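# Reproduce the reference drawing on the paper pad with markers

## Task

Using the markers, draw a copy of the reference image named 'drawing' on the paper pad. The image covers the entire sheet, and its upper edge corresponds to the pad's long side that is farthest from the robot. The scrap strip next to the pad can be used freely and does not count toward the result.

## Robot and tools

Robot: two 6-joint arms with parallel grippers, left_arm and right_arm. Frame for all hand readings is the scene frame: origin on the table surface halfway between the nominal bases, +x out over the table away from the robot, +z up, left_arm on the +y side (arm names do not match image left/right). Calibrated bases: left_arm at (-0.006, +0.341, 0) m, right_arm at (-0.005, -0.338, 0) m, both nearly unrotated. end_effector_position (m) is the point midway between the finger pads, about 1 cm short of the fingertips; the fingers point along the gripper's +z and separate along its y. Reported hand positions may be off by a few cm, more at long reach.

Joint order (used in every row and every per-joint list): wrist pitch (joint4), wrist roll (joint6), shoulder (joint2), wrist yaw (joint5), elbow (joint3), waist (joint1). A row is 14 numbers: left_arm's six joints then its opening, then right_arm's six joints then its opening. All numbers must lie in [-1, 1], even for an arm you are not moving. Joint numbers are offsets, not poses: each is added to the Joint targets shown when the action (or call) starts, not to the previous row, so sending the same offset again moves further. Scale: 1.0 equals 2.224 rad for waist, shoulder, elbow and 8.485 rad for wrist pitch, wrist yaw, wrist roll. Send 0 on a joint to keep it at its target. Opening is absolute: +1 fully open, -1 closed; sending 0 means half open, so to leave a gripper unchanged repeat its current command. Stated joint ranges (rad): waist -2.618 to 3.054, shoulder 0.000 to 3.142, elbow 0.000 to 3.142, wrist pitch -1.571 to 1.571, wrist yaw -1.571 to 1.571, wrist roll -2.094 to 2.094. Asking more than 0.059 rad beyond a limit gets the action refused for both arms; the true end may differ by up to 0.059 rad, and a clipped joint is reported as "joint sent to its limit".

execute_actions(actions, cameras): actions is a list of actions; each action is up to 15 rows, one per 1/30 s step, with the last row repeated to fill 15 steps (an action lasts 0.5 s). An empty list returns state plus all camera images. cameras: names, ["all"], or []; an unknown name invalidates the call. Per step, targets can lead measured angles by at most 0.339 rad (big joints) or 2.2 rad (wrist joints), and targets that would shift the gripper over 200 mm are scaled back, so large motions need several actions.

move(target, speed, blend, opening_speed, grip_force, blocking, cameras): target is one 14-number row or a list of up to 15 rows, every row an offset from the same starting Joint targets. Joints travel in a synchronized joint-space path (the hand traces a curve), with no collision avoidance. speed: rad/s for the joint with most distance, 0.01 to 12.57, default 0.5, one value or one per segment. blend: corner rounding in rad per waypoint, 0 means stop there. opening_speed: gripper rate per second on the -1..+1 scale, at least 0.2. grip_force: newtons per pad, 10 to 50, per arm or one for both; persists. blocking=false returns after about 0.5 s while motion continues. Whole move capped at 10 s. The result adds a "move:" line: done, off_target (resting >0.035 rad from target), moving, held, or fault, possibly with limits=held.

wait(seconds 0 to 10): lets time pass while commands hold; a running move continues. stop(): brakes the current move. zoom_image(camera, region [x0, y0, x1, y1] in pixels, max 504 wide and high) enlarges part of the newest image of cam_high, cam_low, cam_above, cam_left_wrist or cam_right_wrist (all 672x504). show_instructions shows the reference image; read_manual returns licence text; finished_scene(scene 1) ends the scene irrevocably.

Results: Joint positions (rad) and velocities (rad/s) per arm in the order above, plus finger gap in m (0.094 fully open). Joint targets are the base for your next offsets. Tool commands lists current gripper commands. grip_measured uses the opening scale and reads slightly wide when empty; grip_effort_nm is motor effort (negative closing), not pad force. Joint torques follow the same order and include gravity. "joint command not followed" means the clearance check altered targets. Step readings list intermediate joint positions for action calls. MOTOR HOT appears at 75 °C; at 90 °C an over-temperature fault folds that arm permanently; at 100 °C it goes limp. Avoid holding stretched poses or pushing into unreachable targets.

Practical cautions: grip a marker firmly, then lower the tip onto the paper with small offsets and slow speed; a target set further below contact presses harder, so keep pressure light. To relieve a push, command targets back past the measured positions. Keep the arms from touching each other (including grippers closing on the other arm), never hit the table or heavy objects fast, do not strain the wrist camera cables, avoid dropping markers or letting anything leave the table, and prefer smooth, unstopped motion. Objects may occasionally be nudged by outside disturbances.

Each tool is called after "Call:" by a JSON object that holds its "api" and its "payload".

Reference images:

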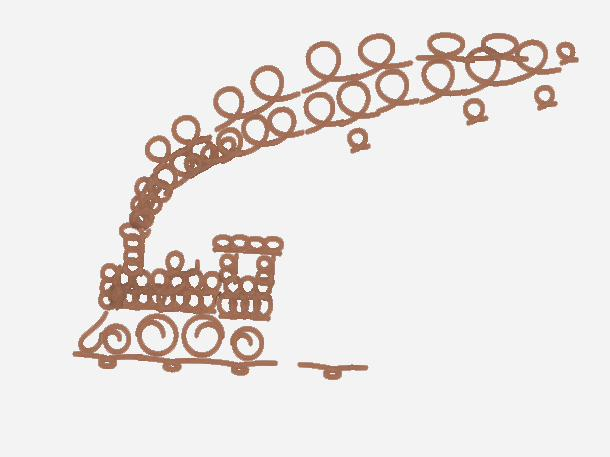

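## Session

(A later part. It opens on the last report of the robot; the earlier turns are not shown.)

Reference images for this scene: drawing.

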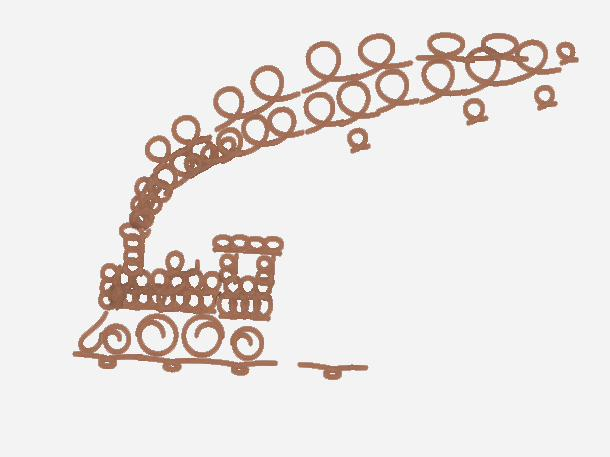

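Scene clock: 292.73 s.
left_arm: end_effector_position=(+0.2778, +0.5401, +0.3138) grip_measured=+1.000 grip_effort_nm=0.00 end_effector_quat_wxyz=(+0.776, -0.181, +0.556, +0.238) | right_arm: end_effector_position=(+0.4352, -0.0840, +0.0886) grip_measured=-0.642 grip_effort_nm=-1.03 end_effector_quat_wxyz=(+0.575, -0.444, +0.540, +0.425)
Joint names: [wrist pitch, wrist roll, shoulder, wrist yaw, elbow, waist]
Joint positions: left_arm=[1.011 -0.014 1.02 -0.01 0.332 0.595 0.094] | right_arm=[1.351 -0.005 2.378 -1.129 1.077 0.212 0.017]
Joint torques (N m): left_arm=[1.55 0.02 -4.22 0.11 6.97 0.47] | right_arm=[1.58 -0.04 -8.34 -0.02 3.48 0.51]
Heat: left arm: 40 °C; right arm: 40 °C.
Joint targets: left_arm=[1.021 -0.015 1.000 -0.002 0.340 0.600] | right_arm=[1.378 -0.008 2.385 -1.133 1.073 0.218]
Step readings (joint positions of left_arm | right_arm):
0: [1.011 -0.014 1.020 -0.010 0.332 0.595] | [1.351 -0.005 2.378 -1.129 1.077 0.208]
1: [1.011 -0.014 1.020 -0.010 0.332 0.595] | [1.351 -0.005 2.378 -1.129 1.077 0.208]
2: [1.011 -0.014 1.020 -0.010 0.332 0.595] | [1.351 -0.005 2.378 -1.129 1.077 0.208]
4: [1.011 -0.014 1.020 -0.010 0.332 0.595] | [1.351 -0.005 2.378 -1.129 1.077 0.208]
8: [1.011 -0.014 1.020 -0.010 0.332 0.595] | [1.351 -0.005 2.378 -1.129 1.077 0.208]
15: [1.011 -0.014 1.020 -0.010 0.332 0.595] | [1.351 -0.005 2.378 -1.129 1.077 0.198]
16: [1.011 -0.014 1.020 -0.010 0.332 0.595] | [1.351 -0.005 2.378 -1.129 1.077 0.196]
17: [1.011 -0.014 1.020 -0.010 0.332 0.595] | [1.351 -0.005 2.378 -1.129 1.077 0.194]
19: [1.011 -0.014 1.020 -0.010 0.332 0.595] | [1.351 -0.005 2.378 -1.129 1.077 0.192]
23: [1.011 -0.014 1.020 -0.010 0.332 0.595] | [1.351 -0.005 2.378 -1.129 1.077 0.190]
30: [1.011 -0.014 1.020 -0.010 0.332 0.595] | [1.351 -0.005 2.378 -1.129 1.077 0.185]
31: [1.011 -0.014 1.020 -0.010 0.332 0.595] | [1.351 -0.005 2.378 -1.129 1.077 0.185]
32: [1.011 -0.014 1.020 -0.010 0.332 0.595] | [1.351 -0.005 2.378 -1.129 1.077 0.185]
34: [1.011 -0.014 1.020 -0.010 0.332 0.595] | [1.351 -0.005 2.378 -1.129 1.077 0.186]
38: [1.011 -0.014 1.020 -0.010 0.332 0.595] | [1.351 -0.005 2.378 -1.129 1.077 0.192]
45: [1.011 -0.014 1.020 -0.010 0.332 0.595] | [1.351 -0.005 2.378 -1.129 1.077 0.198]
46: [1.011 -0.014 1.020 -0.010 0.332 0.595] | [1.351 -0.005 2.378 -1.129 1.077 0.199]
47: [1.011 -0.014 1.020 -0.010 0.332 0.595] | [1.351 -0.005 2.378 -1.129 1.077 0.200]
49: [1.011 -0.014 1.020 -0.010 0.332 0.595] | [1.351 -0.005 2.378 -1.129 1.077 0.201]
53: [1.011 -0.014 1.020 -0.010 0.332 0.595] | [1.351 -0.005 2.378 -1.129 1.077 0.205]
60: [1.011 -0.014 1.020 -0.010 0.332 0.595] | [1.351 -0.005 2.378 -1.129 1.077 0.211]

Call:
{"api": "move", "payload": {"target": [[0,0,0,0,0,0,1,0,0,0,0.001,0,0.01349,-0.9],[0,0,0,0,0,0,1,0,0,0,-0.006,0,0,-0.9]], "speed": [0.3, 0.1]}}

Call:
{"api": "move", "payload": {"target": [[0,0,0,0,0,0,1,0,0,0,-0.003169,0,-0.00621,-0.9],[0,0,0,0,0,0,1,0,0,0,-0.004277,0,-0.011844,-0.9],[0,0,0,0,0,0,1,0,0,0,-0.001979,0,-0.011844,-0.9],[0,0,0,0,0,0,1,0,0,0,-0.001107,0,-0.015337,-0.9],[0,0,0,0,0,0,1,0,0,0,0.001447,0,-0.016655,-0.9],[0,0,0,0,0,0,1,0,0,0,0.003526,0,-0.006484,-0.9],[0,0,0,0,0,0,1,0,0,0,0.00769,0,-0.004825,-0.9],[0,0,0,0,0,0,1,0,0,0,0.012128,0,-0.000265,-0.9],[0,0,0,0,0,0,1,0,0,0,0.015696,0,0.006308,-0.9],[0,0,0,0,0,0,1,0,0,0,0.016953,0,0.012356,-0.9],[0,0,0,0,0,0,1,0,0,0,0.014655,0,0.012356,-0.9],[0,0,0,0,0,0,1,0,0,0,0.013783,0,0.01585,-0.9],[0,0,0,0,0,0,1,0,0,0,0.011229,0,0.017167,-0.9],[0,0,0,0,0,0,1,0,0,0,0.00915,0,0.006996,-0.9],[0,0,0,0,0,0,1,0,0,0,0.004693,0,0.005121,-0.9]], "speed": 0.13, "blend": 0.001, "blocking": false}}

Call:
{"api": "wait", "payload": {"seconds": 0.05}}

Call:
{"api": "wait", "payload": {"seconds": 0.05}}

Call:
{"api": "wait", "payload": {"seconds": 0.05}}

Call:
{"api": "wait", "payload": {"seconds": 0.05}}

Call:
{"api": "wait", "payload": {"seconds": 0.05}}

Call:
{"api": "wait", "payload": {"seconds": 0.05}}

Call:
{"api": "wait", "payload": {"seconds": 0.05}}

Call:
{"api": "wait", "payload": {"seconds": 0.05}}

Call:
{"api": "wait", "payload": {"seconds": 0.05}}

Call:
{"api": "wait", "payload": {"seconds": 0.05}}

Call:
{"api": "wait", "payload": {"seconds": 0.05}}

Call:
{"api": "wait", "payload": {"seconds": 1.5}}

Scene clock: 302.37 s.
left_arm: end_effector_position=(+0.2778, +0.5401, +0.3138) grip_measured=+1.000 grip_effort_nm=0.00 end_effector_quat_wxyz=(+0.776, -0.181, +0.556, +0.238) | right_arm: end_effector_position=(+0.4247, -0.0774, +0.0881) grip_measured=-0.642 grip_effort_nm=-1.03 end_effector_quat_wxyz=(+0.562, -0.459, +0.529, +0.440)
Joint names: [wrist pitch, wrist roll, shoulder, wrist yaw, elbow, waist]
Joint positions: left_arm=[1.011 -0.014 1.02 -0.01 0.332 0.595 0.094] | right_arm=[1.351 -0.005 2.378 -1.172 1.077 0.223 0.017]
Joint torques (N m): left_arm=[1.54 0.02 -4.34 0.06 6.99 0.55] | right_arm=[1.55 -0.04 -8.31 -0.08 3.44 -0.47]
Heat: left arm: 40 °C; right arm: 40 °C.
Joint targets: left_arm=[1.021 -0.015 1.000 -0.002 0.340 0.600] | right_arm=[1.378 -0.008 2.385 -1.184 1.073 0.218]
move: done

Scene clock: 302.87 s.
left_arm: end_effector_position=(+0.2778, +0.5401, +0.3138) grip_measured=+1.000 grip_effort_nm=0.00 end_effector_quat_wxyz=(+0.776, -0.181, +0.556, +0.238) | right_arm: end_effector_position=(+0.4262, -0.0873, +0.0879) grip_measured=-0.642 grip_effort_nm=-1.03 end_effector_quat_wxyz=(+0.562, -0.460, +0.528, +0.440)
Joint names: [wrist pitch, wrist roll, shoulder, wrist yaw, elbow, waist]
Joint positions: left_arm=[1.011 -0.014 1.02 -0.01 0.332 0.595 0.094] | right_arm=[1.351 -0.005 2.378 -1.2 1.077 0.198 0.017]
Joint torques (N m): left_arm=[1.57 0.01 -4.38 0.08 6.89 0.44] | right_arm=[1.53 -0.04 -8.32 0.03 3.43 -0.49]
Heat: left arm: 40 °C; right arm: 40 °C.
Joint targets: left_arm=[1.021 -0.015 1.000 -0.002 0.340 0.600] | right_arm=[1.378 -0.008 2.385 -1.199 1.073 0.190]
Tool commands: left_gripper/opening=+1.0 right_gripper/opening=-0.9
move: running; path passed 3 of 15 targets; right_arm: the wrist yaw is farthest, 0.055 rad from its target

Scene clock: 302.93 s.
left_arm: end_effector_position=(+0.2778, +0.5401, +0.3138) grip_measured=+1.000 grip_effort_nm=0.00 end_effector_quat_wxyz=(+0.776, -0.181, +0.556, +0.238) | right_arm: end_effector_position=(+0.4273, -0.0891, +0.0879) grip_measured=-0.642 grip_effort_nm=-1.03 end_effector_quat_wxyz=(+0.563, -0.459, +0.529, +0.439)
Joint names: [wrist pitch, wrist roll, shoulder, wrist yaw, elbow, waist]
Joint positions: left_arm=[1.011 -0.014 1.02 -0.01 0.332 0.595 0.094] | right_arm=[1.351 -0.005 2.378 -1.199 1.077 0.194 0.017]
Joint velocities: left_arm=[within noise] | right_arm=[-0.066 0.022 -0.012 0.037 0.002 -0.061 0.001]
Joint torques (N m): left_arm=[1.54 0.02 -4.26 0.05 7.09 0.44] | right_arm=[1.53 -0.03 -8.29 0.06 3.43 -0.5]
Heat: left arm: 40 °C; right arm: 40 °C.
Joint targets: left_arm=[1.021 -0.015 1.000 -0.002 0.340 0.600] | right_arm=[1.378 -0.008 2.385 -1.191 1.073 0.184]
Tool commands: left_gripper/opening=+1.0 right_gripper/opening=-0.9
earlier move: running; path passed 4 of 15 targets; right_arm: the wrist yaw is farthest, 0.055 rad from its target
wait: 0.07 s; no rest

Scene clock: 303.00 s.
left_arm: end_effector_position=(+0.2778, +0.5401, +0.3138) grip_measured=+1.000 grip_effort_nm=0.00 end_effector_quat_wxyz=(+0.776, -0.181, +0.556, +0.238) | right_arm: end_effector_position=(+0.4288, -0.0907, +0.0879) grip_measured=-0.642 grip_effort_nm=-1.03 end_effector_quat_wxyz=(+0.564, -0.457, +0.531, +0.437)
Joint names: [wrist pitch, wrist roll, shoulder, wrist yaw, elbow, waist]
Joint positions: left_arm=[1.011 -0.014 1.02 -0.01 0.332 0.595 0.094] | right_arm=[1.351 -0.005 2.378 -1.196 1.077 0.19 0.017]
Joint torques (N m): left_arm=[1.51 0 -4.25 0.05 6.91 0.53] | right_arm=[1.54 -0.03 -8.31 0.05 3.43 -0.5]
Heat: left arm: 40 °C; right arm: 40 °C.
Joint targets: left_arm=[1.021 -0.015 1.000 -0.002 0.340 0.600] | right_arm=[1.378 -0.008 2.385 -1.183 1.073 0.183]
Tool commands: left_gripper/opening=+1.0 right_gripper/opening=-0.9
earlier move: running; path passed 4 of 15 targets; right_arm: the wrist yaw is farthest, 0.052 rad from its target
wait: 0.07 s; no rest

Scene clock: 303.07 s.
left_arm: end_effector_position=(+0.2778, +0.5401, +0.3138) grip_measured=+1.000 grip_effort_nm=0.00 end_effector_quat_wxyz=(+0.776, -0.181, +0.556, +0.238) | right_arm: end_effector_position=(+0.4306, -0.0924, +0.0881) grip_measured=-0.642 grip_effort_nm=-1.03 end_effector_quat_wxyz=(+0.566, -0.455, +0.533, +0.435)
Joint names: [wrist pitch, wrist roll, shoulder, wrist yaw, elbow, waist]
Joint positions: left_arm=[1.011 -0.014 1.02 -0.01 0.332 0.595 0.094] | right_arm=[1.351 -0.005 2.378 -1.19 1.077 0.187 0.017]
Joint torques (N m): left_arm=[1.52 0.03 -4.23 0.1 7.05 0.36] | right_arm=[1.54 -0.04 -8.31 0.05 3.43 -0.34]
Heat: left arm: 40 °C; right arm: 40 °C.
Joint targets: left_arm=[1.021 -0.015 1.000 -0.002 0.340 0.600] | right_arm=[1.378 -0.008 2.385 -1.174 1.073 0.181]
Tool commands: left_gripper/opening=+1.0 right_gripper/opening=-0.9
earlier move: running; path passed 4 of 15 targets; right_arm: the wrist yaw is farthest, 0.046 rad from its target
wait: 0.07 s; no rest

Scene clock: 303.13 s.
left_arm: end_effector_position=(+0.2778, +0.5401, +0.3138) grip_measured=+1.000 grip_effort_nm=0.00 end_effector_quat_wxyz=(+0.776, -0.181, +0.556, +0.238) | right_arm: end_effector_position=(+0.4319, -0.0931, +0.0880) grip_measured=-0.642 grip_effort_nm=-1.03 end_effector_quat_wxyz=(+0.568, -0.453, +0.534, +0.433)
Joint names: [wrist pitch, wrist roll, shoulder, wrist yaw, elbow, waist]
Joint positions: left_arm=[1.011 -0.014 1.02 -0.01 0.332 0.595 0.094] | right_arm=[1.351 -0.005 2.378 -1.184 1.077 0.186 0.017]
Joint torques (N m): left_arm=[1.58 0.01 -4.23 0.1 7.01 0.29] | right_arm=[1.54 -0.04 -8.31 0.03 3.44 0.05]
Heat: left arm: 40 °C; right arm: 40 °C.
Joint targets: left_arm=[1.021 -0.015 1.000 -0.002 0.340 0.600] | right_arm=[1.378 -0.008 2.385 -1.167 1.073 0.186]
Tool commands: left_gripper/opening=+1.0 right_gripper/opening=-0.9
earlier move: running; path passed 5 of 15 targets; right_arm: the waist is farthest, 0.044 rad from its target
wait: 0.07 s; no rest

Scene clock: 303.20 s.
left_arm: end_effector_position=(+0.2778, +0.5401, +0.3138) grip_measured=+1.000 grip_effort_nm=0.00 end_effector_quat_wxyz=(+0.776, -0.181, +0.556, +0.238) | right_arm: end_effector_position=(+0.4328, -0.0930, +0.0882) grip_measured=-0.642 grip_effort_nm=-1.03 end_effector_quat_wxyz=(+0.569, -0.451, +0.535, +0.431)
Joint names: [wrist pitch, wrist roll, shoulder, wrist yaw, elbow, waist]
Joint positions: left_arm=[1.011 -0.014 1.02 -0.01 0.332 0.595 0.094] | right_arm=[1.351 -0.005 2.378 -1.178 1.077 0.187 0.017]
Joint torques (N m): left_arm=[1.53 0 -4.41 0.04 6.97 0.35] | right_arm=[1.55 -0.04 -8.32 0.07 3.43 0.58]
Heat: left arm: 40 °C; right arm: 40 °C.
Joint targets: left_arm=[1.021 -0.015 1.000 -0.002 0.340 0.600] | right_arm=[1.378 -0.008 2.385 -1.161 1.073 0.195]
Tool commands: left_gripper/opening=+1.0 right_gripper/opening=-0.9
earlier move: running; path passed 5 of 15 targets; right_arm: the waist is farthest, 0.043 rad from its target
wait: 0.07 s; no rest

Scene clock: 303.27 s.
left_arm: end_effector_position=(+0.2778, +0.5401, +0.3138) grip_measured=+1.000 grip_effort_nm=0.00 end_effector_quat_wxyz=(+0.776, -0.181, +0.556, +0.238) | right_arm: end_effector_position=(+0.4336, -0.0925, +0.0881) grip_measured=-0.642 grip_effort_nm=-1.03 end_effector_quat_wxyz=(+0.570, -0.450, +0.537, +0.430)
Joint names: [wrist pitch, wrist roll, shoulder, wrist yaw, elbow, waist]
Joint positions: left_arm=[1.011 -0.014 1.02 -0.01 0.332 0.595 0.094] | right_arm=[1.351 -0.005 2.378 -1.171 1.077 0.189 0.017]
Joint velocities: left_arm=[within noise] | right_arm=[-0.037 0.007 0.007 0.154 -0.007 0.037 0]
Joint torques (N m): left_arm=[1.52 0 -4.26 0.07 7.05 0.38] | right_arm=[1.55 -0.03 -8.32 0.02 3.43 0.92]
Heat: left arm: 40 °C; right arm: 40 °C.
Joint targets: left_arm=[1.021 -0.015 1.000 -0.002 0.340 0.600] | right_arm=[1.378 -0.008 2.385 -1.154 1.073 0.203]
Tool commands: left_gripper/opening=+1.0 right_gripper/opening=-0.9
earlier move: running; path passed 5 of 15 targets; right_arm: the waist is farthest, 0.041 rad from its target
wait: 0.07 s; no rest

Scene clock: 303.33 s.
left_arm: end_effector_position=(+0.2778, +0.5401, +0.3138) grip_measured=+1.000 grip_effort_nm=0.00 end_effector_quat_wxyz=(+0.776, -0.181, +0.556, +0.238) | right_arm: end_effector_position=(+0.4337, -0.0909, +0.0882) grip_measured=-0.642 grip_effort_nm=-1.03 end_effector_quat_wxyz=(+0.571, -0.449, +0.537, +0.429)
Joint names: [wrist pitch, wrist roll, shoulder, wrist yaw, elbow, waist]
Joint positions: left_arm=[1.011 -0.014 1.02 -0.01 0.332 0.595 0.094] | right_arm=[1.351 -0.005 2.378 -1.165 1.077 0.193 0.017]
Joint velocities: left_arm=[within noise] | right_arm=[-0.051 0.007 -0.007 0.139 0.007 0.051 -0.001]
Joint torques (N m): left_arm=[1.56 0.03 -4.41 0.08 7.08 0.43] | right_arm=[1.55 -0.04 -8.34 0.06 3.45 0.5]
Heat: left arm: 40 °C; right arm: 40 °C.
Joint targets: left_arm=[1.021 -0.015 1.000 -0.002 0.340 0.600] | right_arm=[1.378 -0.008 2.385 -1.146 1.073 0.205]
Tool commands: left_gripper/opening=+1.0 right_gripper/opening=-0.9
earlier move: running; path passed 6 of 15 targets; right_arm: the waist is farthest, 0.037 rad from its target
wait: 0.07 s; no rest

Scene clock: 303.40 s.
left_arm: end_effector_position=(+0.2778, +0.5401, +0.3138) grip_measured=+1.000 grip_effort_nm=0.00 end_effector_quat_wxyz=(+0.776, -0.181, +0.556, +0.238) | right_arm: end_effector_position=(+0.4339, -0.0893, +0.0884) grip_measured=-0.642 grip_effort_nm=-1.03 end_effector_quat_wxyz=(+0.571, -0.448, +0.537, +0.429)
Joint names: [wrist pitch, wrist roll, shoulder, wrist yaw, elbow, waist]
Joint positions: left_arm=[1.011 -0.014 1.02 -0.01 0.332 0.595 0.094] | right_arm=[1.351 -0.005 2.378 -1.158 1.077 0.197 0.017]
Joint velocities: left_arm=[within noise] | right_arm=[-0.081 -0.066 -0.002 0.037 -0.002 0.051 0]
Joint torques (N m): left_arm=[1.52 0.04 -4.29 0.1 6.89 0.4] | right_arm=[1.55 -0.04 -8.34 0.05 3.44 0.44]
Heat: left arm: 40 °C; right arm: 40 °C.
Joint targets: left_arm=[1.021 -0.015 1.000 -0.002 0.340 0.600] | right_arm=[1.378 -0.008 2.385 -1.137 1.073 0.205]
Tool commands: left_gripper/opening=+1.0 right_gripper/opening=-0.9
earlier move: running; path passed 6 of 15 targets
wait: 0.07 s; no rest

Scene clock: 303.47 s.
left_arm: end_effector_position=(+0.2778, +0.5401, +0.3138) grip_measured=+1.000 grip_effort_nm=0.00 end_effector_quat_wxyz=(+0.776, -0.181, +0.556, +0.238) | right_arm: end_effector_position=(+0.4348, -0.0888, +0.0885) grip_measured=-0.642 grip_effort_nm=-1.03 end_effector_quat_wxyz=(+0.573, -0.447, +0.539, +0.427)
Joint names: [wrist pitch, wrist roll, shoulder, wrist yaw, elbow, waist]
Joint positions: left_arm=[1.011 -0.014 1.02 -0.01 0.332 0.595 0.094] | right_arm=[1.352 -0.005 2.378 -1.15 1.077 0.199 0.017]
Joint torques (N m): left_arm=[1.56 0.04 -4.34 0.05 7.06 0.39] | right_arm=[1.56 -0.03 -8.34 0.07 3.45 0.44]
Heat: left arm: 40 °C; right arm: 40 °C.
Joint targets: left_arm=[1.021 -0.015 1.000 -0.002 0.340 0.600] | right_arm=[1.379 -0.008 2.385 -1.128 1.073 0.206]
Tool commands: left_gripper/opening=+1.0 right_gripper/opening=-0.9
earlier move: running; path passed 6 of 15 targets
wait: 0.07 s; no rest

Scene clock: 303.53 s.
left_arm: end_effector_position=(+0.2778, +0.5401, +0.3138) grip_measured=+1.000 grip_effort_nm=0.00 end_effector_quat_wxyz=(+0.776, -0.181, +0.556, +0.238) | right_arm: end_effector_position=(+0.4358, -0.0887, +0.0884) grip_measured=-0.642 grip_effort_nm=-1.03 end_effector_quat_wxyz=(+0.574, -0.445, +0.540, +0.425)
Joint names: [wrist pitch, wrist roll, shoulder, wrist yaw, elbow, waist]
Joint positions: left_arm=[1.011 -0.014 1.02 -0.01 0.332 0.595 0.094] | right_arm=[1.352 -0.005 2.378 -1.142 1.077 0.2 0.017]
Joint velocities: left_arm=[within noise] | right_arm=[-0.022 -0.051 -0.002 0.154 -0.022 0.017 -0.001]
Joint torques (N m): left_arm=[1.56 0.01 -4.23 0.11 6.97 0.46] | right_arm=[1.56 -0.04 -8.34 0.07 3.45 0.57]
Heat: left arm: 40 °C; right arm: 40 °C.
Joint targets: left_arm=[1.021 -0.015 1.000 -0.002 0.340 0.600] | right_arm=[1.379 -0.008 2.385 -1.120 1.073 0.207]
Tool commands: left_gripper/opening=+1.0 right_gripper/opening=-0.9
earlier move: running; path passed 6 of 15 targets
wait: 0.07 s; no rest

Scene clock: 303.60 s.
left_arm: end_effector_position=(+0.2778, +0.5401, +0.3138) grip_measured=+1.000 grip_effort_nm=0.00 end_effector_quat_wxyz=(+0.776, -0.181, +0.556, +0.238) | right_arm: end_effector_position=(+0.4369, -0.0884, +0.0887) grip_measured=-0.642 grip_effort_nm=-1.03 end_effector_quat_wxyz=(+0.576, -0.443, +0.541, +0.423)
Joint names: [wrist pitch, wrist roll, shoulder, wrist yaw, elbow, waist]
Joint positions: left_arm=[1.011 -0.014 1.02 -0.01 0.332 0.595 0.094] | right_arm=[1.352 -0.005 2.378 -1.134 1.077 0.201 0.017]
Joint torques (N m): left_arm=[1.51 0.07 -4.16 0.11 7.04 0.51] | right_arm=[1.56 -0.03 -8.32 0.05 3.47 0.5]
Heat: left arm: 40 °C; right arm: 40 °C.
Joint targets: left_arm=[1.021 -0.015 1.000 -0.002 0.340 0.600] | right_arm=[1.379 -0.008 2.385 -1.111 1.073 0.209]
Tool commands: left_gripper/opening=+1.0 right_gripper/opening=-0.9
earlier move: running; path passed 7 of 15 targets
wait: 0.07 s; no rest

Scene clock: 305.10 s.
left_arm: end_effector_position=(+0.2778, +0.5401, +0.3138) grip_measured=+1.000 grip_effort_nm=0.00 end_effector_quat_wxyz=(+0.776, -0.181, +0.556, +0.238) | right_arm: end_effector_position=(+0.4306, -0.0739, +0.0887) grip_measured=-0.642 grip_effort_nm=-1.03 end_effector_quat_wxyz=(+0.572, -0.448, +0.537, +0.429)
Joint names: [wrist pitch, wrist roll, shoulder, wrist yaw, elbow, waist]
Joint positions: left_arm=[1.011 -0.014 1.02 -0.01 0.332 0.595 0.094] | right_arm=[1.352 -0.005 2.378 -1.119 1.077 0.236 0.017]
Joint torques (N m): left_arm=[1.54 0.03 -4.21 0.05 6.91 0.36] | right_arm=[1.57 -0.03 -8.34 -0.06 3.47 -0.47]
Heat: left arm: 40 °C; right arm: 40 °C.
Joint targets: left_arm=[1.021 -0.015 1.000 -0.002 0.340 0.600] | right_arm=[1.379 -0.008 2.385 -1.144 1.073 0.230]
Tool commands: left_gripper/opening=+1.0 right_gripper/opening=-0.9
earlier move: running
wait: 1.50 s; no rest

Call:
{"api": "move", "payload": {"target": [[0,0,0,0,0,0,1,0,0,0,-0.01895,0,0.175917,-0.9],[0,0,0,0,0,0,1,0,0,0,-0.026021,0,0.162428,-0.9],[0,0,0,0,0,0,1,-0.007366,0,0,-0.026021,0,0.162428,-0.9],[0,0,0,0,0,0,1,-0.008603,0,0,-0.026021,0,0.162428,-0.9]], "speed": [0.8, 0.1, 0.15, 0.03]}}

Call:
{"api": "move", "payload": {"target": [[0,0,0,0,0,0,1,0,0,0,-0.00228,0,-0.004645,-0.9],[0,0,0,0,0,0,1,0,0,0,-0.003043,0,-0.008957,-0.9],[0,0,0,0,0,0,1,0,0,0,-0.000745,0,-0.008957,-0.9],[0,0,0,0,0,0,1,0,0,0,0.000039,0,-0.01219,-0.9],[0,0,0,0,0,0,1,0,0,0,0.002325,0,-0.013453,-0.9],[0,0,0,0,0,0,1,0,0,0,0.002971,0,-0.006007,-0.9],[0,0,0,0,0,0,1,0,0,0,0.006081,0,-0.004775,-0.9],[0,0,0,0,0,0,1,0,0,0,0.009157,0,-0.001457,-0.9],[0,0,0,0,0,0,1,0,0,0,0.011405,0,0.003053,-0.9],[0,0,0,0,0,0,1,0,0,0,0.012219,0,0.007527,-0.9],[0,0,0,0,0,0,1,0,0,0,0.009921,0,0.007527,-0.9],[0,0,0,0,0,0,1,0,0,0,0.009137,0,0.01076,-0.9],[0,0,0,0,0,0,1,0,0,0,0.006851,0,0.012023,-0.9],[0,0,0,0,0,0,1,0,0,0,0.006205,0,0.004577,-0.9],[0,0,0,0,0,0,1,0,0,0,0.003095,0,0.003345,-0.9]], "speed": 0.12, "blend": 0.001}}

Call:
{"api": "move", "payload": {"target": [[0,0,0,0,0,0,1,0,0,0,-0.002998,0,-0.003485,-0.9],[0,0,0,0,0,0,1,0,0,0,-0.004258,0,-0.009492,-0.9],[0,0,0,0,0,0,1,0,0,0,-0.00196,0,-0.009492,-0.9],[0,0,0,0,0,0,1,0,0,0,-0.000865,0,-0.011848,-0.9],[0,0,0,0,0,0,1,0,0,0,0.000788,0,-0.012289,-0.9],[0,0,0,0,0,0,1,0,0,0,0.001434,0,-0.004843,-0.9],[0,0,0,0,0,0,1,0,0,0,0.003497,0,-0.003687,-0.9],[0,0,0,0,0,0,1,0,0,0,0.005183,0,-0.001048,-0.9],[0,0,0,0,0,0,1,0,0,0,0.005659,0,0.00165,-0.9],[0,0,0,0,0,0,1,0.008603,0,0,0.005659,0,0.00165,-0.9]], "speed": 0.12, "blend": [0.001,0.001,0.001,0.001,0.001,0.001,0.001,0.001,0,0]}}

Call:
{"api": "move", "payload": {"target": [0,0,0,0,0,0,1,0,0,0,0,0,-0.2,-0.9], "speed": 0.8, "cameras": ["cam_above"]}}

Call:
{"api": "zoom_image", "payload": {"camera": "cam_above", "region": [220, 325, 320, 390]}}

a move is refused until a result has shown your running move's end: call wait (it returns as soon as the move ends) or stop first; nothing of this call was run
Scene clock: 309.47 s.
left_arm: end_effector_position=(+0.2778, +0.5401, +0.3138) grip_measured=+1.000 grip_effort_nm=0.00 end_effector_quat_wxyz=(+0.776, -0.181, +0.556, +0.238) | right_arm: end_effector_position=(+0.4288, -0.0744, +0.0886) grip_measured=-0.642 grip_effort_nm=-1.03 end_effector_quat_wxyz=(+0.569, -0.451, +0.534, +0.432)
Joint names: [wrist pitch, wrist roll, shoulder, wrist yaw, elbow, waist]
Joint positions: left_arm=[1.011 -0.014 1.02 -0.01 0.332 0.595 0.094] | right_arm=[1.352 -0.005 2.378 -1.133 1.077 0.234 0.017]
Joint torques (N m): left_arm=[1.55 0.04 -4.33 0.06 7.19 0.39] | right_arm=[1.56 -0.03 -8.35 -0.1 3.47 -0.38]
Heat: left arm: 40 °C; right arm: 40 °C.
Joint targets: left_arm=[1.021 -0.015 1.000 -0.002 0.340 0.600] | right_arm=[1.379 -0.008 2.385 -1.144 1.073 0.229]
Tool commands: left_gripper/opening=+1.0 right_gripper/opening=-0.9
earlier move: done

not run: a call was refused earlier in this reply.

not run: a call was refused earlier in this reply.

not run: a call was refused earlier in this reply.

Scaled by 5.040 from the camera's 672x504 image, which has a finer 960x720 frame.
This view is cut from an older image: the scene may have changed since it was taken.

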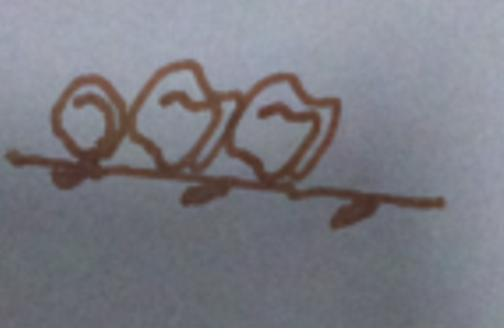

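Call:
{"api": "move", "payload": {"target": [[0,0,0,0,0,0,1,0,0,0,-0.01895,0,0.176097,-0.9],[0,0,0,0,0,0,1,0,0,0,-0.026021,0,0.162608,-0.9],[0,0,0,0,0,0,1,-0.007366,0,0,-0.026021,0,0.162608,-0.9],[0,0,0,0,0,0,1,-0.008603,0,0,-0.026021,0,0.162608,-0.9]], "speed": [0.8, 0.1, 0.15, 0.03]}}

Call:
{"api": "move", "payload": {"target": [[0,0,0,0,0,0,1,0,0,0,-0.00228,0,-0.004645,-0.9],[0,0,0,0,0,0,1,0,0,0,-0.003043,0,-0.008957,-0.9],[0,0,0,0,0,0,1,0,0,0,-0.000745,0,-0.008957,-0.9],[0,0,0,0,0,0,1,0,0,0,0.000039,0,-0.01219,-0.9],[0,0,0,0,0,0,1,0,0,0,0.002325,0,-0.013453,-0.9],[0,0,0,0,0,0,1,0,0,0,0.002971,0,-0.006007,-0.9],[0,0,0,0,0,0,1,0,0,0,0.006081,0,-0.004775,-0.9],[0,0,0,0,0,0,1,0,0,0,0.009157,0,-0.001457,-0.9],[0,0,0,0,0,0,1,0,0,0,0.011405,0,0.003053,-0.9],[0,0,0,0,0,0,1,0,0,0,0.012219,0,0.007527,-0.9],[0,0,0,0,0,0,1,0,0,0,0.009921,0,0.007527,-0.9],[0,0,0,0,0,0,1,0,0,0,0.009137,0,0.01076,-0.9],[0,0,0,0,0,0,1,0,0,0,0.006851,0,0.012023,-0.9],[0,0,0,0,0,0,1,0,0,0,0.006205,0,0.004577,-0.9],[0,0,0,0,0,0,1,0,0,0,0.003095,0,0.003345,-0.9]], "speed": 0.12, "blend": 0.001}}

Call:
{"api": "move", "payload": {"target": [[0,0,0,0,0,0,1,0,0,0,-0.002998,0,-0.003485,-0.9],[0,0,0,0,0,0,1,0,0,0,-0.004258,0,-0.009492,-0.9],[0,0,0,0,0,0,1,0,0,0,-0.00196,0,-0.009492,-0.9],[0,0,0,0,0,0,1,0,0,0,-0.000865,0,-0.011848,-0.9],[0,0,0,0,0,0,1,0,0,0,0.000788,0,-0.012289,-0.9],[0,0,0,0,0,0,1,0,0,0,0.001434,0,-0.004843,-0.9],[0,0,0,0,0,0,1,0,0,0,0.003497,0,-0.003687,-0.9],[0,0,0,0,0,0,1,0,0,0,0.005183,0,-0.001048,-0.9],[0,0,0,0,0,0,1,0,0,0,0.005659,0,0.00165,-0.9],[0,0,0,0,0,0,1,0.008603,0,0,0.005659,0,0.00165,-0.9]], "speed": 0.12, "blend": [0.001,0.001,0.001,0.001,0.001,0.001,0.001,0.001,0,0]}}

Call:
{"api": "move", "payload": {"target": [0,0,0,0,0,0,1,0,0,0,0,0,-0.2,-0.9], "speed": 0.8, "cameras": ["cam_above"]}}

Call:
{"api": "zoom_image", "payload": {"camera": "cam_above", "region": [220, 325, 320, 390]}}

Scene clock: 314.13 s.
left_arm: end_effector_position=(+0.2778, +0.5401, +0.3138) grip_measured=+1.000 grip_effort_nm=0.00 end_effector_quat_wxyz=(+0.776, -0.181, +0.556, +0.238) | right_arm: end_effector_position=(+0.2689, +0.0525, +0.0833) grip_measured=-0.642 grip_effort_nm=-1.03 end_effector_quat_wxyz=(-0.410, +0.585, -0.394, -0.578)
Joint names: [wrist pitch, wrist roll, shoulder, wrist yaw, elbow, waist]
Joint positions: left_arm=[1.011 -0.014 1.02 -0.01 0.332 0.595 0.094] | right_arm=[1.32 -0.005 2.378 -1.352 1.077 0.596 0.017]
Joint torques (N m): left_arm=[1.55 0.04 -4.19 0.07 7.02 0.42] | right_arm=[1.08 -0.04 -8.24 -0.11 3.34 -0.42]
Heat: left arm: 40 °C; right arm: 40 °C.
Joint targets: left_arm=[1.021 -0.015 1.000 -0.002 0.340 0.600] | right_arm=[1.305 -0.008 2.385 -1.364 1.073 0.591]
move: done

Scene clock: 316.87 s.
left_arm: end_effector_position=(+0.2778, +0.5401, +0.3138) grip_measured=+1.000 grip_effort_nm=0.00 end_effector_quat_wxyz=(+0.776, -0.181, +0.556, +0.238) | right_arm: end_effector_position=(+0.2705, +0.0568, +0.0834) grip_measured=-0.642 grip_effort_nm=-1.03 end_effector_quat_wxyz=(-0.416, +0.581, -0.400, -0.574)
Joint names: [wrist pitch, wrist roll, shoulder, wrist yaw, elbow, waist]
Joint positions: left_arm=[1.011 -0.014 1.02 -0.01 0.332 0.595 0.094] | right_arm=[1.32 -0.005 2.378 -1.322 1.077 0.605 0.017]
Joint torques (N m): left_arm=[1.56 0.06 -4.29 0.06 7.06 0.4] | right_arm=[1.1 -0.03 -8.25 -0.15 3.36 -0.53]
Heat: left arm: 40 °C; right arm: 40 °C.
Joint targets: left_arm=[1.021 -0.015 1.000 -0.002 0.340 0.600] | right_arm=[1.305 -0.008 2.385 -1.338 1.073 0.599]
move: done

Scene clock: 319.53 s.
left_arm: end_effector_position=(+0.2778, +0.5401, +0.3138) grip_measured=+1.000 grip_effort_nm=0.00 end_effector_quat_wxyz=(+0.776, -0.181, +0.556, +0.238) | right_arm: end_effector_position=(+0.2786, +0.0560, +0.0871) grip_measured=-0.642 grip_effort_nm=-1.03 end_effector_quat_wxyz=(-0.437, +0.577, -0.400, -0.562)
Joint names: [wrist pitch, wrist roll, shoulder, wrist yaw, elbow, waist]
Joint positions: left_arm=[1.011 -0.014 1.02 -0.01 0.332 0.595 0.094] | right_arm=[1.351 -0.005 2.378 -1.294 1.077 0.596 0.017]
Joint torques (N m): left_arm=[1.57 0.04 -4.37 0.1 6.99 0.47] | right_arm=[1.5 -0.03 -8.25 0.06 3.37 0.51]
Heat: left arm: 40 °C; right arm: 40 °C.
Joint targets: left_arm=[1.021 -0.015 1.000 -0.002 0.340 0.600] | right_arm=[1.379 -0.008 2.385 -1.290 1.073 0.602]
move: done

Scene clock: 320.90 s.
left_arm: end_effector_position=(+0.2778, +0.5401, +0.3138) grip_measured=+1.000 grip_effort_nm=0.00 end_effector_quat_wxyz=(+0.776, -0.181, +0.556, +0.238) | right_arm: end_effector_position=(+0.4215, -0.1039, +0.0874) grip_measured=-0.642 grip_effort_nm=-1.03 end_effector_quat_wxyz=(+0.551, -0.473, +0.519, +0.451)
Joint names: [wrist pitch, wrist roll, shoulder, wrist yaw, elbow, waist]
Joint positions: left_arm=[1.011 -0.014 1.02 -0.01 0.332 0.595 0.094] | right_arm=[1.352 -0.005 2.378 -1.288 1.077 0.153 0.017]
Joint torques (N m): left_arm=[1.54 0.06 -4.37 0.07 6.91 0.38] | right_arm=[1.48 -0.04 -8.27 -0.01 3.37 0.34]
Heat: left arm: 40 °C; right arm: 40 °C.
Joint targets: left_arm=[1.021 -0.015 1.000 -0.002 0.340 0.600] | right_arm=[1.378 -0.008 2.385 -1.290 1.073 0.157]
move: done
Images, in order (width x height): cam_above 672x504.

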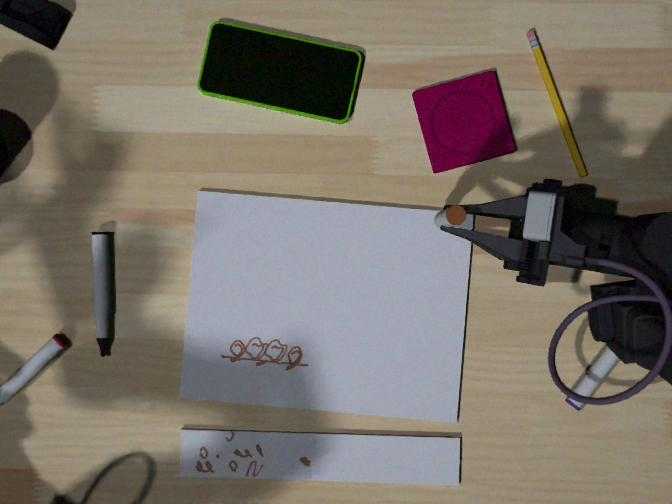

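Scaled by 5.040 from the camera's 672x504 image, which has a finer 960x720 frame.

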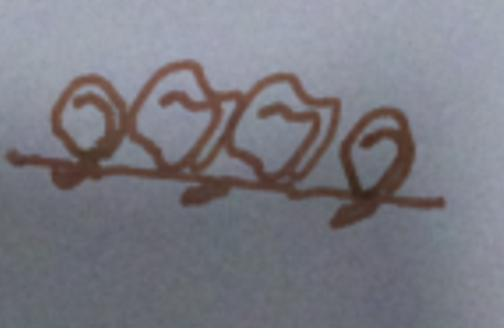

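Call:
{"api": "move", "payload": {"target": [[0,0,0,0,0,0,1,0,0,0,0.054112,0,0.266592,-0.9],[0,0,0,0,0,0,1,0,0,0,0.061183,0,0.280081,-0.9],[0,0,0,0,0,0,1,-0.006164,0,0,0.061183,0,0.280081,-0.9],[0,0,0,0,0,0,1,-0.007083,0,0,0.061183,0,0.280081,-0.9],[0,0,0,0,0,0,1,-0.007083,0,0,0.063843,0,0.288381,-0.9],[0,0,0,0,0,0,1,-0.007083,0,0,0.065964,0,0.295913,-0.9],[0,0,0,0,0,0,1,-0.007083,0,0,0.066475,0,0.300229,-0.9],[0,0,0,0,0,0,1,-0.007083,0,0,0.064177,0,0.294384,-0.9],[0,0,0,0,0,0,1,-0.007083,0,0,0.060649,0,0.292451,-0.9],[0,0,0,0,0,0,1,-0.007083,0,0,0.05661,0,0.286205,-0.9],[0,0,0,0,0,0,1,-0.007083,0,0,0.054748,0,0.280391,-0.9],[0,0,0,0,0,0,1,-0.007083,0,0,0.053697,0,0.275297,-0.9],[0,0,0,0,0,0,1,0,0,0,0.053697,0,0.275297,-0.9]], "speed": [0.8,0.1,0.15,0.03,0.1,0.1,0.1,0.1,0.1,0.1,0.1,0.1,0.2], "blend": [0,0,0,0,0.001,0.001,0.001,0.001,0.001,0.001,0.001,0,0]}}

Call:
{"api": "move", "payload": {"target": [[0,0,0,0,0,0,1,0,0,0,0.017782,0,0.037837,-0.9],[0,0,0,0,0,0,1,0,0,0,0.010711,0,0.024348,-0.9],[0,0,0,0,0,0,1,-0.006164,0,0,0.010711,0,0.024348,-0.9],[0,0,0,0,0,0,1,-0.007083,0,0,0.010711,0,0.024348,-0.9],[0,0,0,0,0,0,1,-0.007083,0,0,0.002476,0,0.014537,-0.9],[0,0,0,0,0,0,1,0,0,0,0.002476,0,0.014537,-0.9],[0,0,0,0,0,0,1,0,0,0,0.002476,0,-0.185463,-0.9]], "speed": [0.3,0.1,0.15,0.03,0.1,0.2,0.8], "blend": [0,0,0,0,0,0.02,0], "cameras": ["cam_above"]}}

Call:
{"api": "zoom_image", "payload": {"camera": "cam_above", "region": [205, 320, 305, 385]}}

Scene clock: 331.63 s.
left_arm: end_effector_position=(+0.2778, +0.5401, +0.3138) grip_measured=+1.000 grip_effort_nm=0.00 end_effector_quat_wxyz=(+0.776, -0.181, +0.556, +0.238) | right_arm: end_effector_position=(+0.2862, +0.1201, +0.0900) grip_measured=-0.642 grip_effort_nm=-1.03 end_effector_quat_wxyz=(+0.515, -0.504, +0.480, +0.500)
Joint names: [wrist pitch, wrist roll, shoulder, wrist yaw, elbow, waist]
Joint positions: left_arm=[1.011 -0.014 1.02 -0.01 0.332 0.595 0.094] | right_arm=[1.347 -0.005 2.378 -0.823 1.077 0.773 0.017]
Joint torques (N m): left_arm=[1.55 0.08 -4.26 0.08 6.97 0.51] | right_arm=[1.76 -0.03 -8.47 -0.1 3.63 -0.34]
Heat: left arm: 40 °C; right arm: 40 °C.
Joint targets: left_arm=[1.021 -0.015 1.000 -0.002 0.340 0.600] | right_arm=[1.378 -0.008 2.385 -0.835 1.073 0.770]
move: done

Scene clock: 338.07 s.
left_arm: end_effector_position=(+0.2778, +0.5401, +0.3138) grip_measured=+1.000 grip_effort_nm=0.00 end_effector_quat_wxyz=(+0.776, -0.181, +0.556, +0.238) | right_arm: end_effector_position=(+0.4507, -0.0397, +0.0901) grip_measured=-0.642 grip_effort_nm=-1.03 end_effector_quat_wxyz=(+0.611, -0.388, +0.577, +0.377)
Joint names: [wrist pitch, wrist roll, shoulder, wrist yaw, elbow, waist]
Joint positions: left_arm=[1.011 -0.014 1.02 -0.01 0.332 0.595 0.094] | right_arm=[1.347 -0.005 2.378 -0.807 1.077 0.353 0.017]
Joint torques (N m): left_arm=[1.56 0.05 -4.41 0.04 7.15 0.21] | right_arm=[1.76 -0.03 -8.47 -0.06 3.64 0.31]
Heat: left arm: 40 °C; right arm: 41 °C.
Joint targets: left_arm=[1.021 -0.015 1.000 -0.002 0.340 0.600] | right_arm=[1.379 -0.008 2.385 -0.814 1.073 0.357]
move: done
Images, in order (width x height): cam_above 672x504.

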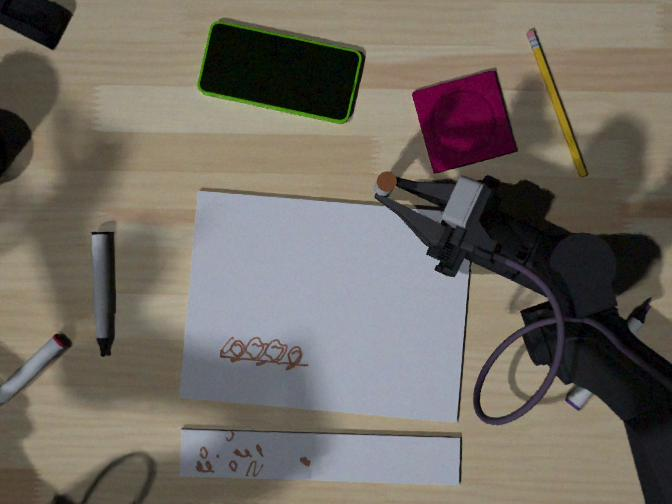

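Scaled by 5.040 from the camera's 672x504 image, which has a finer 960x720 frame.

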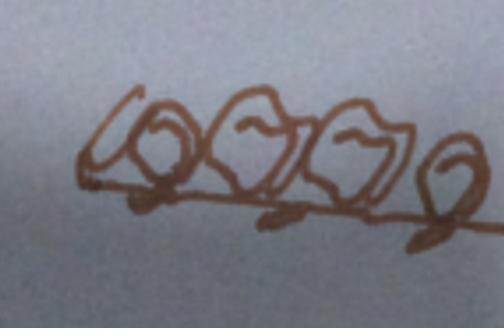

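Call:
{"api": "move", "payload": {"target": [[0,0,0,0,0,0,1,0,0,0,0.011157,0,0.196837,-0.9],[0,0,0,0,0,0,1,0,0,0,0.004086,0,0.183348,-0.9],[0,0,0,0,0,0,1,-0.006187,0,0,0.004086,0,0.183348,-0.9],[0,0,0,0,0,0,1,-0.007012,0,0,0.004086,0,0.183348,-0.9]], "speed": [0.8,0.1,0.15,0.03]}}

Scene clock: 347.10 s.
left_arm: end_effector_position=(+0.2778, +0.5401, +0.3138) grip_measured=+1.000 grip_effort_nm=0.00 end_effector_quat_wxyz=(+0.776, -0.181, +0.556, +0.238) | right_arm: end_effector_position=(+0.2981, +0.1189, +0.0857) grip_measured=-0.642 grip_effort_nm=-1.03 end_effector_quat_wxyz=(+0.522, -0.489, +0.503, +0.486)
Joint names: [wrist pitch, wrist roll, shoulder, wrist yaw, elbow, waist]
Joint positions: left_arm=[1.011 -0.014 1.02 -0.01 0.332 0.595 0.094] | right_arm=[1.324 -0.005 2.378 -0.768 1.077 0.77 0.017]
Joint torques (N m): left_arm=[1.53 0.07 -4.26 0.07 7.01 0.35] | right_arm=[1.44 -0.03 -8.49 -0.11 3.67 -0.4]
Heat: left arm: 40 °C; right arm: 42 °C.
Joint targets: left_arm=[1.021 -0.015 1.000 -0.002 0.340 0.600] | right_arm=[1.319 -0.008 2.385 -0.779 1.073 0.765]
move: done

Call:
{"api": "move", "payload": {"target": [[0,0,0,0,0,0,1,-0.000118,0,0,-0.001602,0,-0.004008,-0.9],[0,0,0,0,0,0,1,-0.000118,0,0,0.000696,0,-0.004008,-0.9],[0,0,0,0,0,0,1,-0.000118,0,0,0.001828,0,-0.005364,-0.9],[0,0,0,0,0,0,1,-0.000118,0,0,0.001828,0,0.000482,-0.9],[0,0,0,0,0,0,1,-0.000118,0,0,0.00459,0,0.001866,-0.9],[0,0,0,0,0,0,1,-0.000118,0,0,0.007296,0,0.00514,-0.9],[0,0,0,0,0,0,1,-0.000118,0,0,0.008389,0,0.008347,-0.9],[0,0,0,0,0,0,1,-0.000118,0,0,0.006091,0,0.008347,-0.9],[0,0,0,0,0,0,1,-0.000118,0,0,0.00496,0,0.009703,-0.9],[0,0,0,0,0,0,1,-0.000118,0,0,0.00496,0,0.003857,-0.9],[0,0,0,0,0,0,1,-0.000118,0,0,0.002533,0,0.002747,-0.9],[0,0,0,0,0,0,1,-0.000118,0,0,0,0,0,-0.9],[0,0,0,0,0,0,1,-0.000259,0,0,-0.006891,0,-0.009881,-0.9]], "speed": 0.11, "blend": 0.001}}

Call:
{"api": "move", "payload": {"target": [[0,0,0,0,0,0,1,0,0,0,-0.001602,0,-0.004008,-0.9],[0,0,0,0,0,0,1,0,0,0,0.000696,0,-0.004008,-0.9],[0,0,0,0,0,0,1,0,0,0,0.001828,0,-0.005364,-0.9],[0,0,0,0,0,0,1,0,0,0,0.001828,0,0.000482,-0.9],[0,0,0,0,0,0,1,0,0,0,0.00459,0,0.001866,-0.9],[0,0,0,0,0,0,1,0,0,0,0.007296,0,0.00514,-0.9],[0,0,0,0,0,0,1,0,0,0,0.008389,0,0.008347,-0.9],[0,0,0,0,0,0,1,0,0,0,0.006091,0,0.008347,-0.9],[0,0,0,0,0,0,1,0,0,0,0.00496,0,0.009703,-0.9],[0,0,0,0,0,0,1,0,0,0,0.00496,0,0.003857,-0.9],[0,0,0,0,0,0,1,0,0,0,0.002533,0,0.002747,-0.9],[0,0,0,0,0,0,1,0,0,0,0,0,0,-0.9],[0,0,0,0,0,0,1,-0.00013,0,0,-0.005102,0,-0.007356,-0.9]], "speed": 0.11, "blend": 0.001}}

Call:
{"api": "move", "payload": {"target": [[0,0,0,0,0,0,1,0,0,0,-0.001602,0,-0.004008,-0.9],[0,0,0,0,0,0,1,0,0,0,0.000696,0,-0.004008,-0.9],[0,0,0,0,0,0,1,0,0,0,0.001828,0,-0.005364,-0.9],[0,0,0,0,0,0,1,0,0,0,0.001828,0,0.000482,-0.9],[0,0,0,0,0,0,1,0,0,0,0.00459,0,0.001866,-0.9],[0,0,0,0,0,0,1,0,0,0,0.007296,0,0.00514,-0.9],[0,0,0,0,0,0,1,0,0,0,0.008389,0,0.008347,-0.9],[0,0,0,0,0,0,1,0,0,0,0.006091,0,0.008347,-0.9],[0,0,0,0,0,0,1,0,0,0,0.00496,0,0.009703,-0.9],[0,0,0,0,0,0,1,0,0,0,0.00496,0,0.003857,-0.9],[0,0,0,0,0,0,1,0,0,0,0.002533,0,0.002747,-0.9],[0,0,0,0,0,0,1,0,0,0,0,0,0,-0.9],[0,0,0,0,0,0,1,-0.000141,0,0,-0.00559,0,-0.008133,-0.9]], "speed": 0.11, "blend": 0.001, "cameras": ["cam_above"]}}

Call:
{"api": "zoom_image", "payload": {"camera": "cam_above", "region": [205, 310, 305, 375]}}

Scene clock: 350.87 s.
left_arm: end_effector_position=(+0.2778, +0.5401, +0.3138) grip_measured=+1.000 grip_effort_nm=0.00 end_effector_quat_wxyz=(+0.776, -0.181, +0.556, +0.238) | right_arm: end_effector_position=(+0.2971, +0.1131, +0.0855) grip_measured=-0.642 grip_effort_nm=-1.03 end_effector_quat_wxyz=(+0.513, -0.498, +0.494, +0.495)
Joint names: [wrist pitch, wrist roll, shoulder, wrist yaw, elbow, waist]
Joint positions: left_arm=[1.011 -0.014 1.02 -0.01 0.332 0.595 0.094] | right_arm=[1.324 -0.005 2.378 -0.824 1.077 0.749 0.017]
Joint torques (N m): left_arm=[1.57 0.02 -4.18 0.03 6.91 0.5] | right_arm=[1.4 -0.03 -8.47 -0.14 3.63 -0.54]
Heat: left arm: 40 °C; right arm: 42 °C.
Joint targets: left_arm=[1.021 -0.015 1.000 -0.002 0.340 0.600] | right_arm=[1.317 -0.008 2.385 -0.837 1.073 0.743]
move: done

Scene clock: 353.57 s.
left_arm: end_effector_position=(+0.2778, +0.5401, +0.3138) grip_measured=+1.000 grip_effort_nm=0.00 end_effector_quat_wxyz=(+0.776, -0.181, +0.556, +0.238) | right_arm: end_effector_position=(+0.2967, +0.1082, +0.0853) grip_measured=-0.642 grip_effort_nm=-1.03 end_effector_quat_wxyz=(+0.506, -0.505, +0.487, +0.502)
Joint names: [wrist pitch, wrist roll, shoulder, wrist yaw, elbow, waist]
Joint positions: left_arm=[1.011 -0.014 1.02 -0.01 0.332 0.595 0.094] | right_arm=[1.323 -0.005 2.378 -0.868 1.077 0.733 0.017]
Joint torques (N m): left_arm=[1.55 0.05 -4.44 0.07 7.05 0.38] | right_arm=[1.38 -0.03 -8.47 -0.12 3.62 -0.54]
Heat: left arm: 40 °C; right arm: 41 °C.
Joint targets: left_arm=[1.021 -0.015 1.000 -0.002 0.340 0.600] | right_arm=[1.316 -0.008 2.385 -0.881 1.073 0.727]
move: done

Scene clock: 356.30 s.
left_arm: end_effector_position=(+0.2778, +0.5401, +0.3138) grip_measured=+1.000 grip_effort_nm=0.00 end_effector_quat_wxyz=(+0.776, -0.181, +0.556, +0.238) | right_arm: end_effector_position=(+0.2963, +0.1024, +0.0851) grip_measured=-0.642 grip_effort_nm=-1.03 end_effector_quat_wxyz=(+0.498, -0.513, +0.480, +0.508)
Joint names: [wrist pitch, wrist roll, shoulder, wrist yaw, elbow, waist]
Joint positions: left_arm=[1.011 -0.014 1.02 -0.01 0.332 0.595 0.094] | right_arm=[1.323 -0.005 2.378 -0.915 1.077 0.715 0.017]
Joint torques (N m): left_arm=[1.53 0.04 -4.34 0.06 7.05 0.29] | right_arm=[1.36 -0.03 -8.43 -0.13 3.58 -0.54]
Heat: left arm: 40 °C; right arm: 41 °C.
Joint targets: left_arm=[1.021 -0.015 1.000 -0.002 0.340 0.600] | right_arm=[1.314 -0.008 2.385 -0.928 1.073 0.708]
move: done
Images, in order (width x height): cam_above 672x504.

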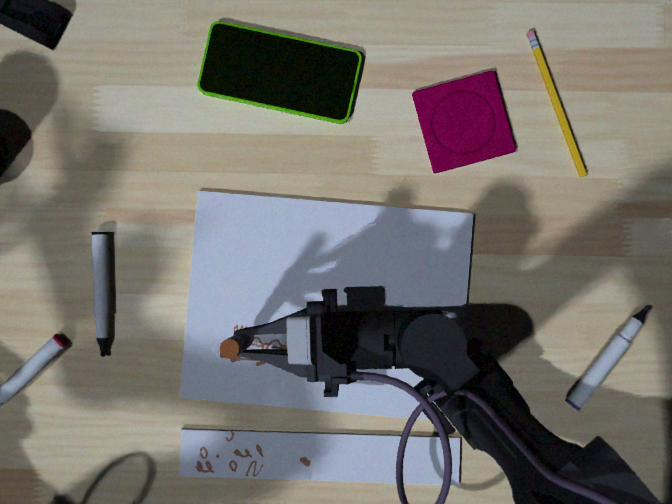

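Scaled by 5.040 from the camera's 672x504 image, which has a finer 960x720 frame.

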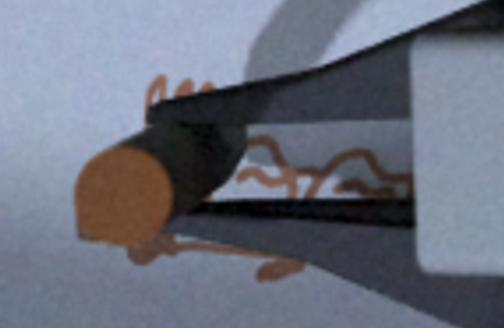

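Call:
{"api": "move", "payload": {"target": [[0,0,0,0,0,0,1,0.0075,0,0,0,0,0,-0.9],[0,0,0,0,0,0,1,0.0075,0,0,0,0,-0.2,-0.9]], "speed": [0.2,0.8], "blend": [0.02,0], "cameras": ["cam_above"]}}

Call:
{"api": "zoom_image", "payload": {"camera": "cam_above", "region": [215, 310, 295, 362]}}

Scene clock: 358.23 s.
left_arm: end_effector_position=(+0.2778, +0.5401, +0.3138) grip_measured=+1.000 grip_effort_nm=0.00 end_effector_quat_wxyz=(+0.776, -0.181, +0.556, +0.238) | right_arm: end_effector_position=(+0.4580, -0.0741, +0.0895) grip_measured=-0.642 grip_effort_nm=-1.03 end_effector_quat_wxyz=(+0.607, -0.396, +0.574, +0.382)
Joint names: [wrist pitch, wrist roll, shoulder, wrist yaw, elbow, waist]
Joint positions: left_arm=[1.011 -0.014 1.02 -0.01 0.332 0.595 0.094] | right_arm=[1.348 -0.005 2.378 -0.921 1.077 0.26 0.017]
Joint torques (N m): left_arm=[1.54 0.02 -4.25 0.07 6.99 0.43] | right_arm=[1.7 -0.03 -8.42 -0.05 3.59 0.28]
Heat: left arm: 40 °C; right arm: 41 °C.
Joint targets: left_arm=[1.021 -0.015 1.000 -0.002 0.340 0.600] | right_arm=[1.378 -0.008 2.385 -0.928 1.073 0.264]
move: done
Images, in order (width x height): cam_above 672x504.

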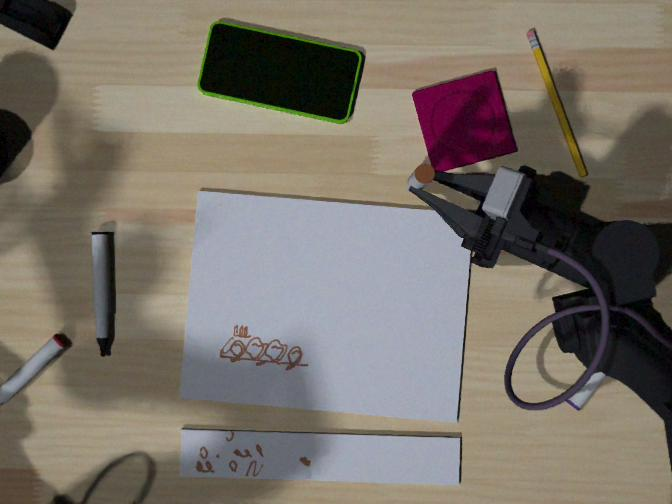

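Scaled by 6.300 from the camera's 672x504 image, which has a finer 960x720 frame.

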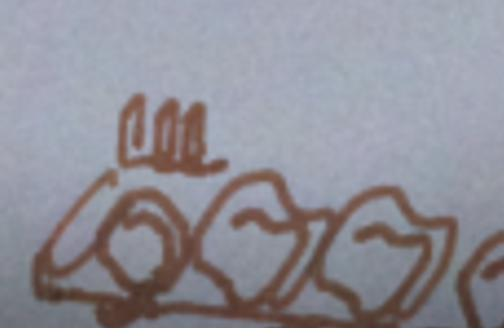

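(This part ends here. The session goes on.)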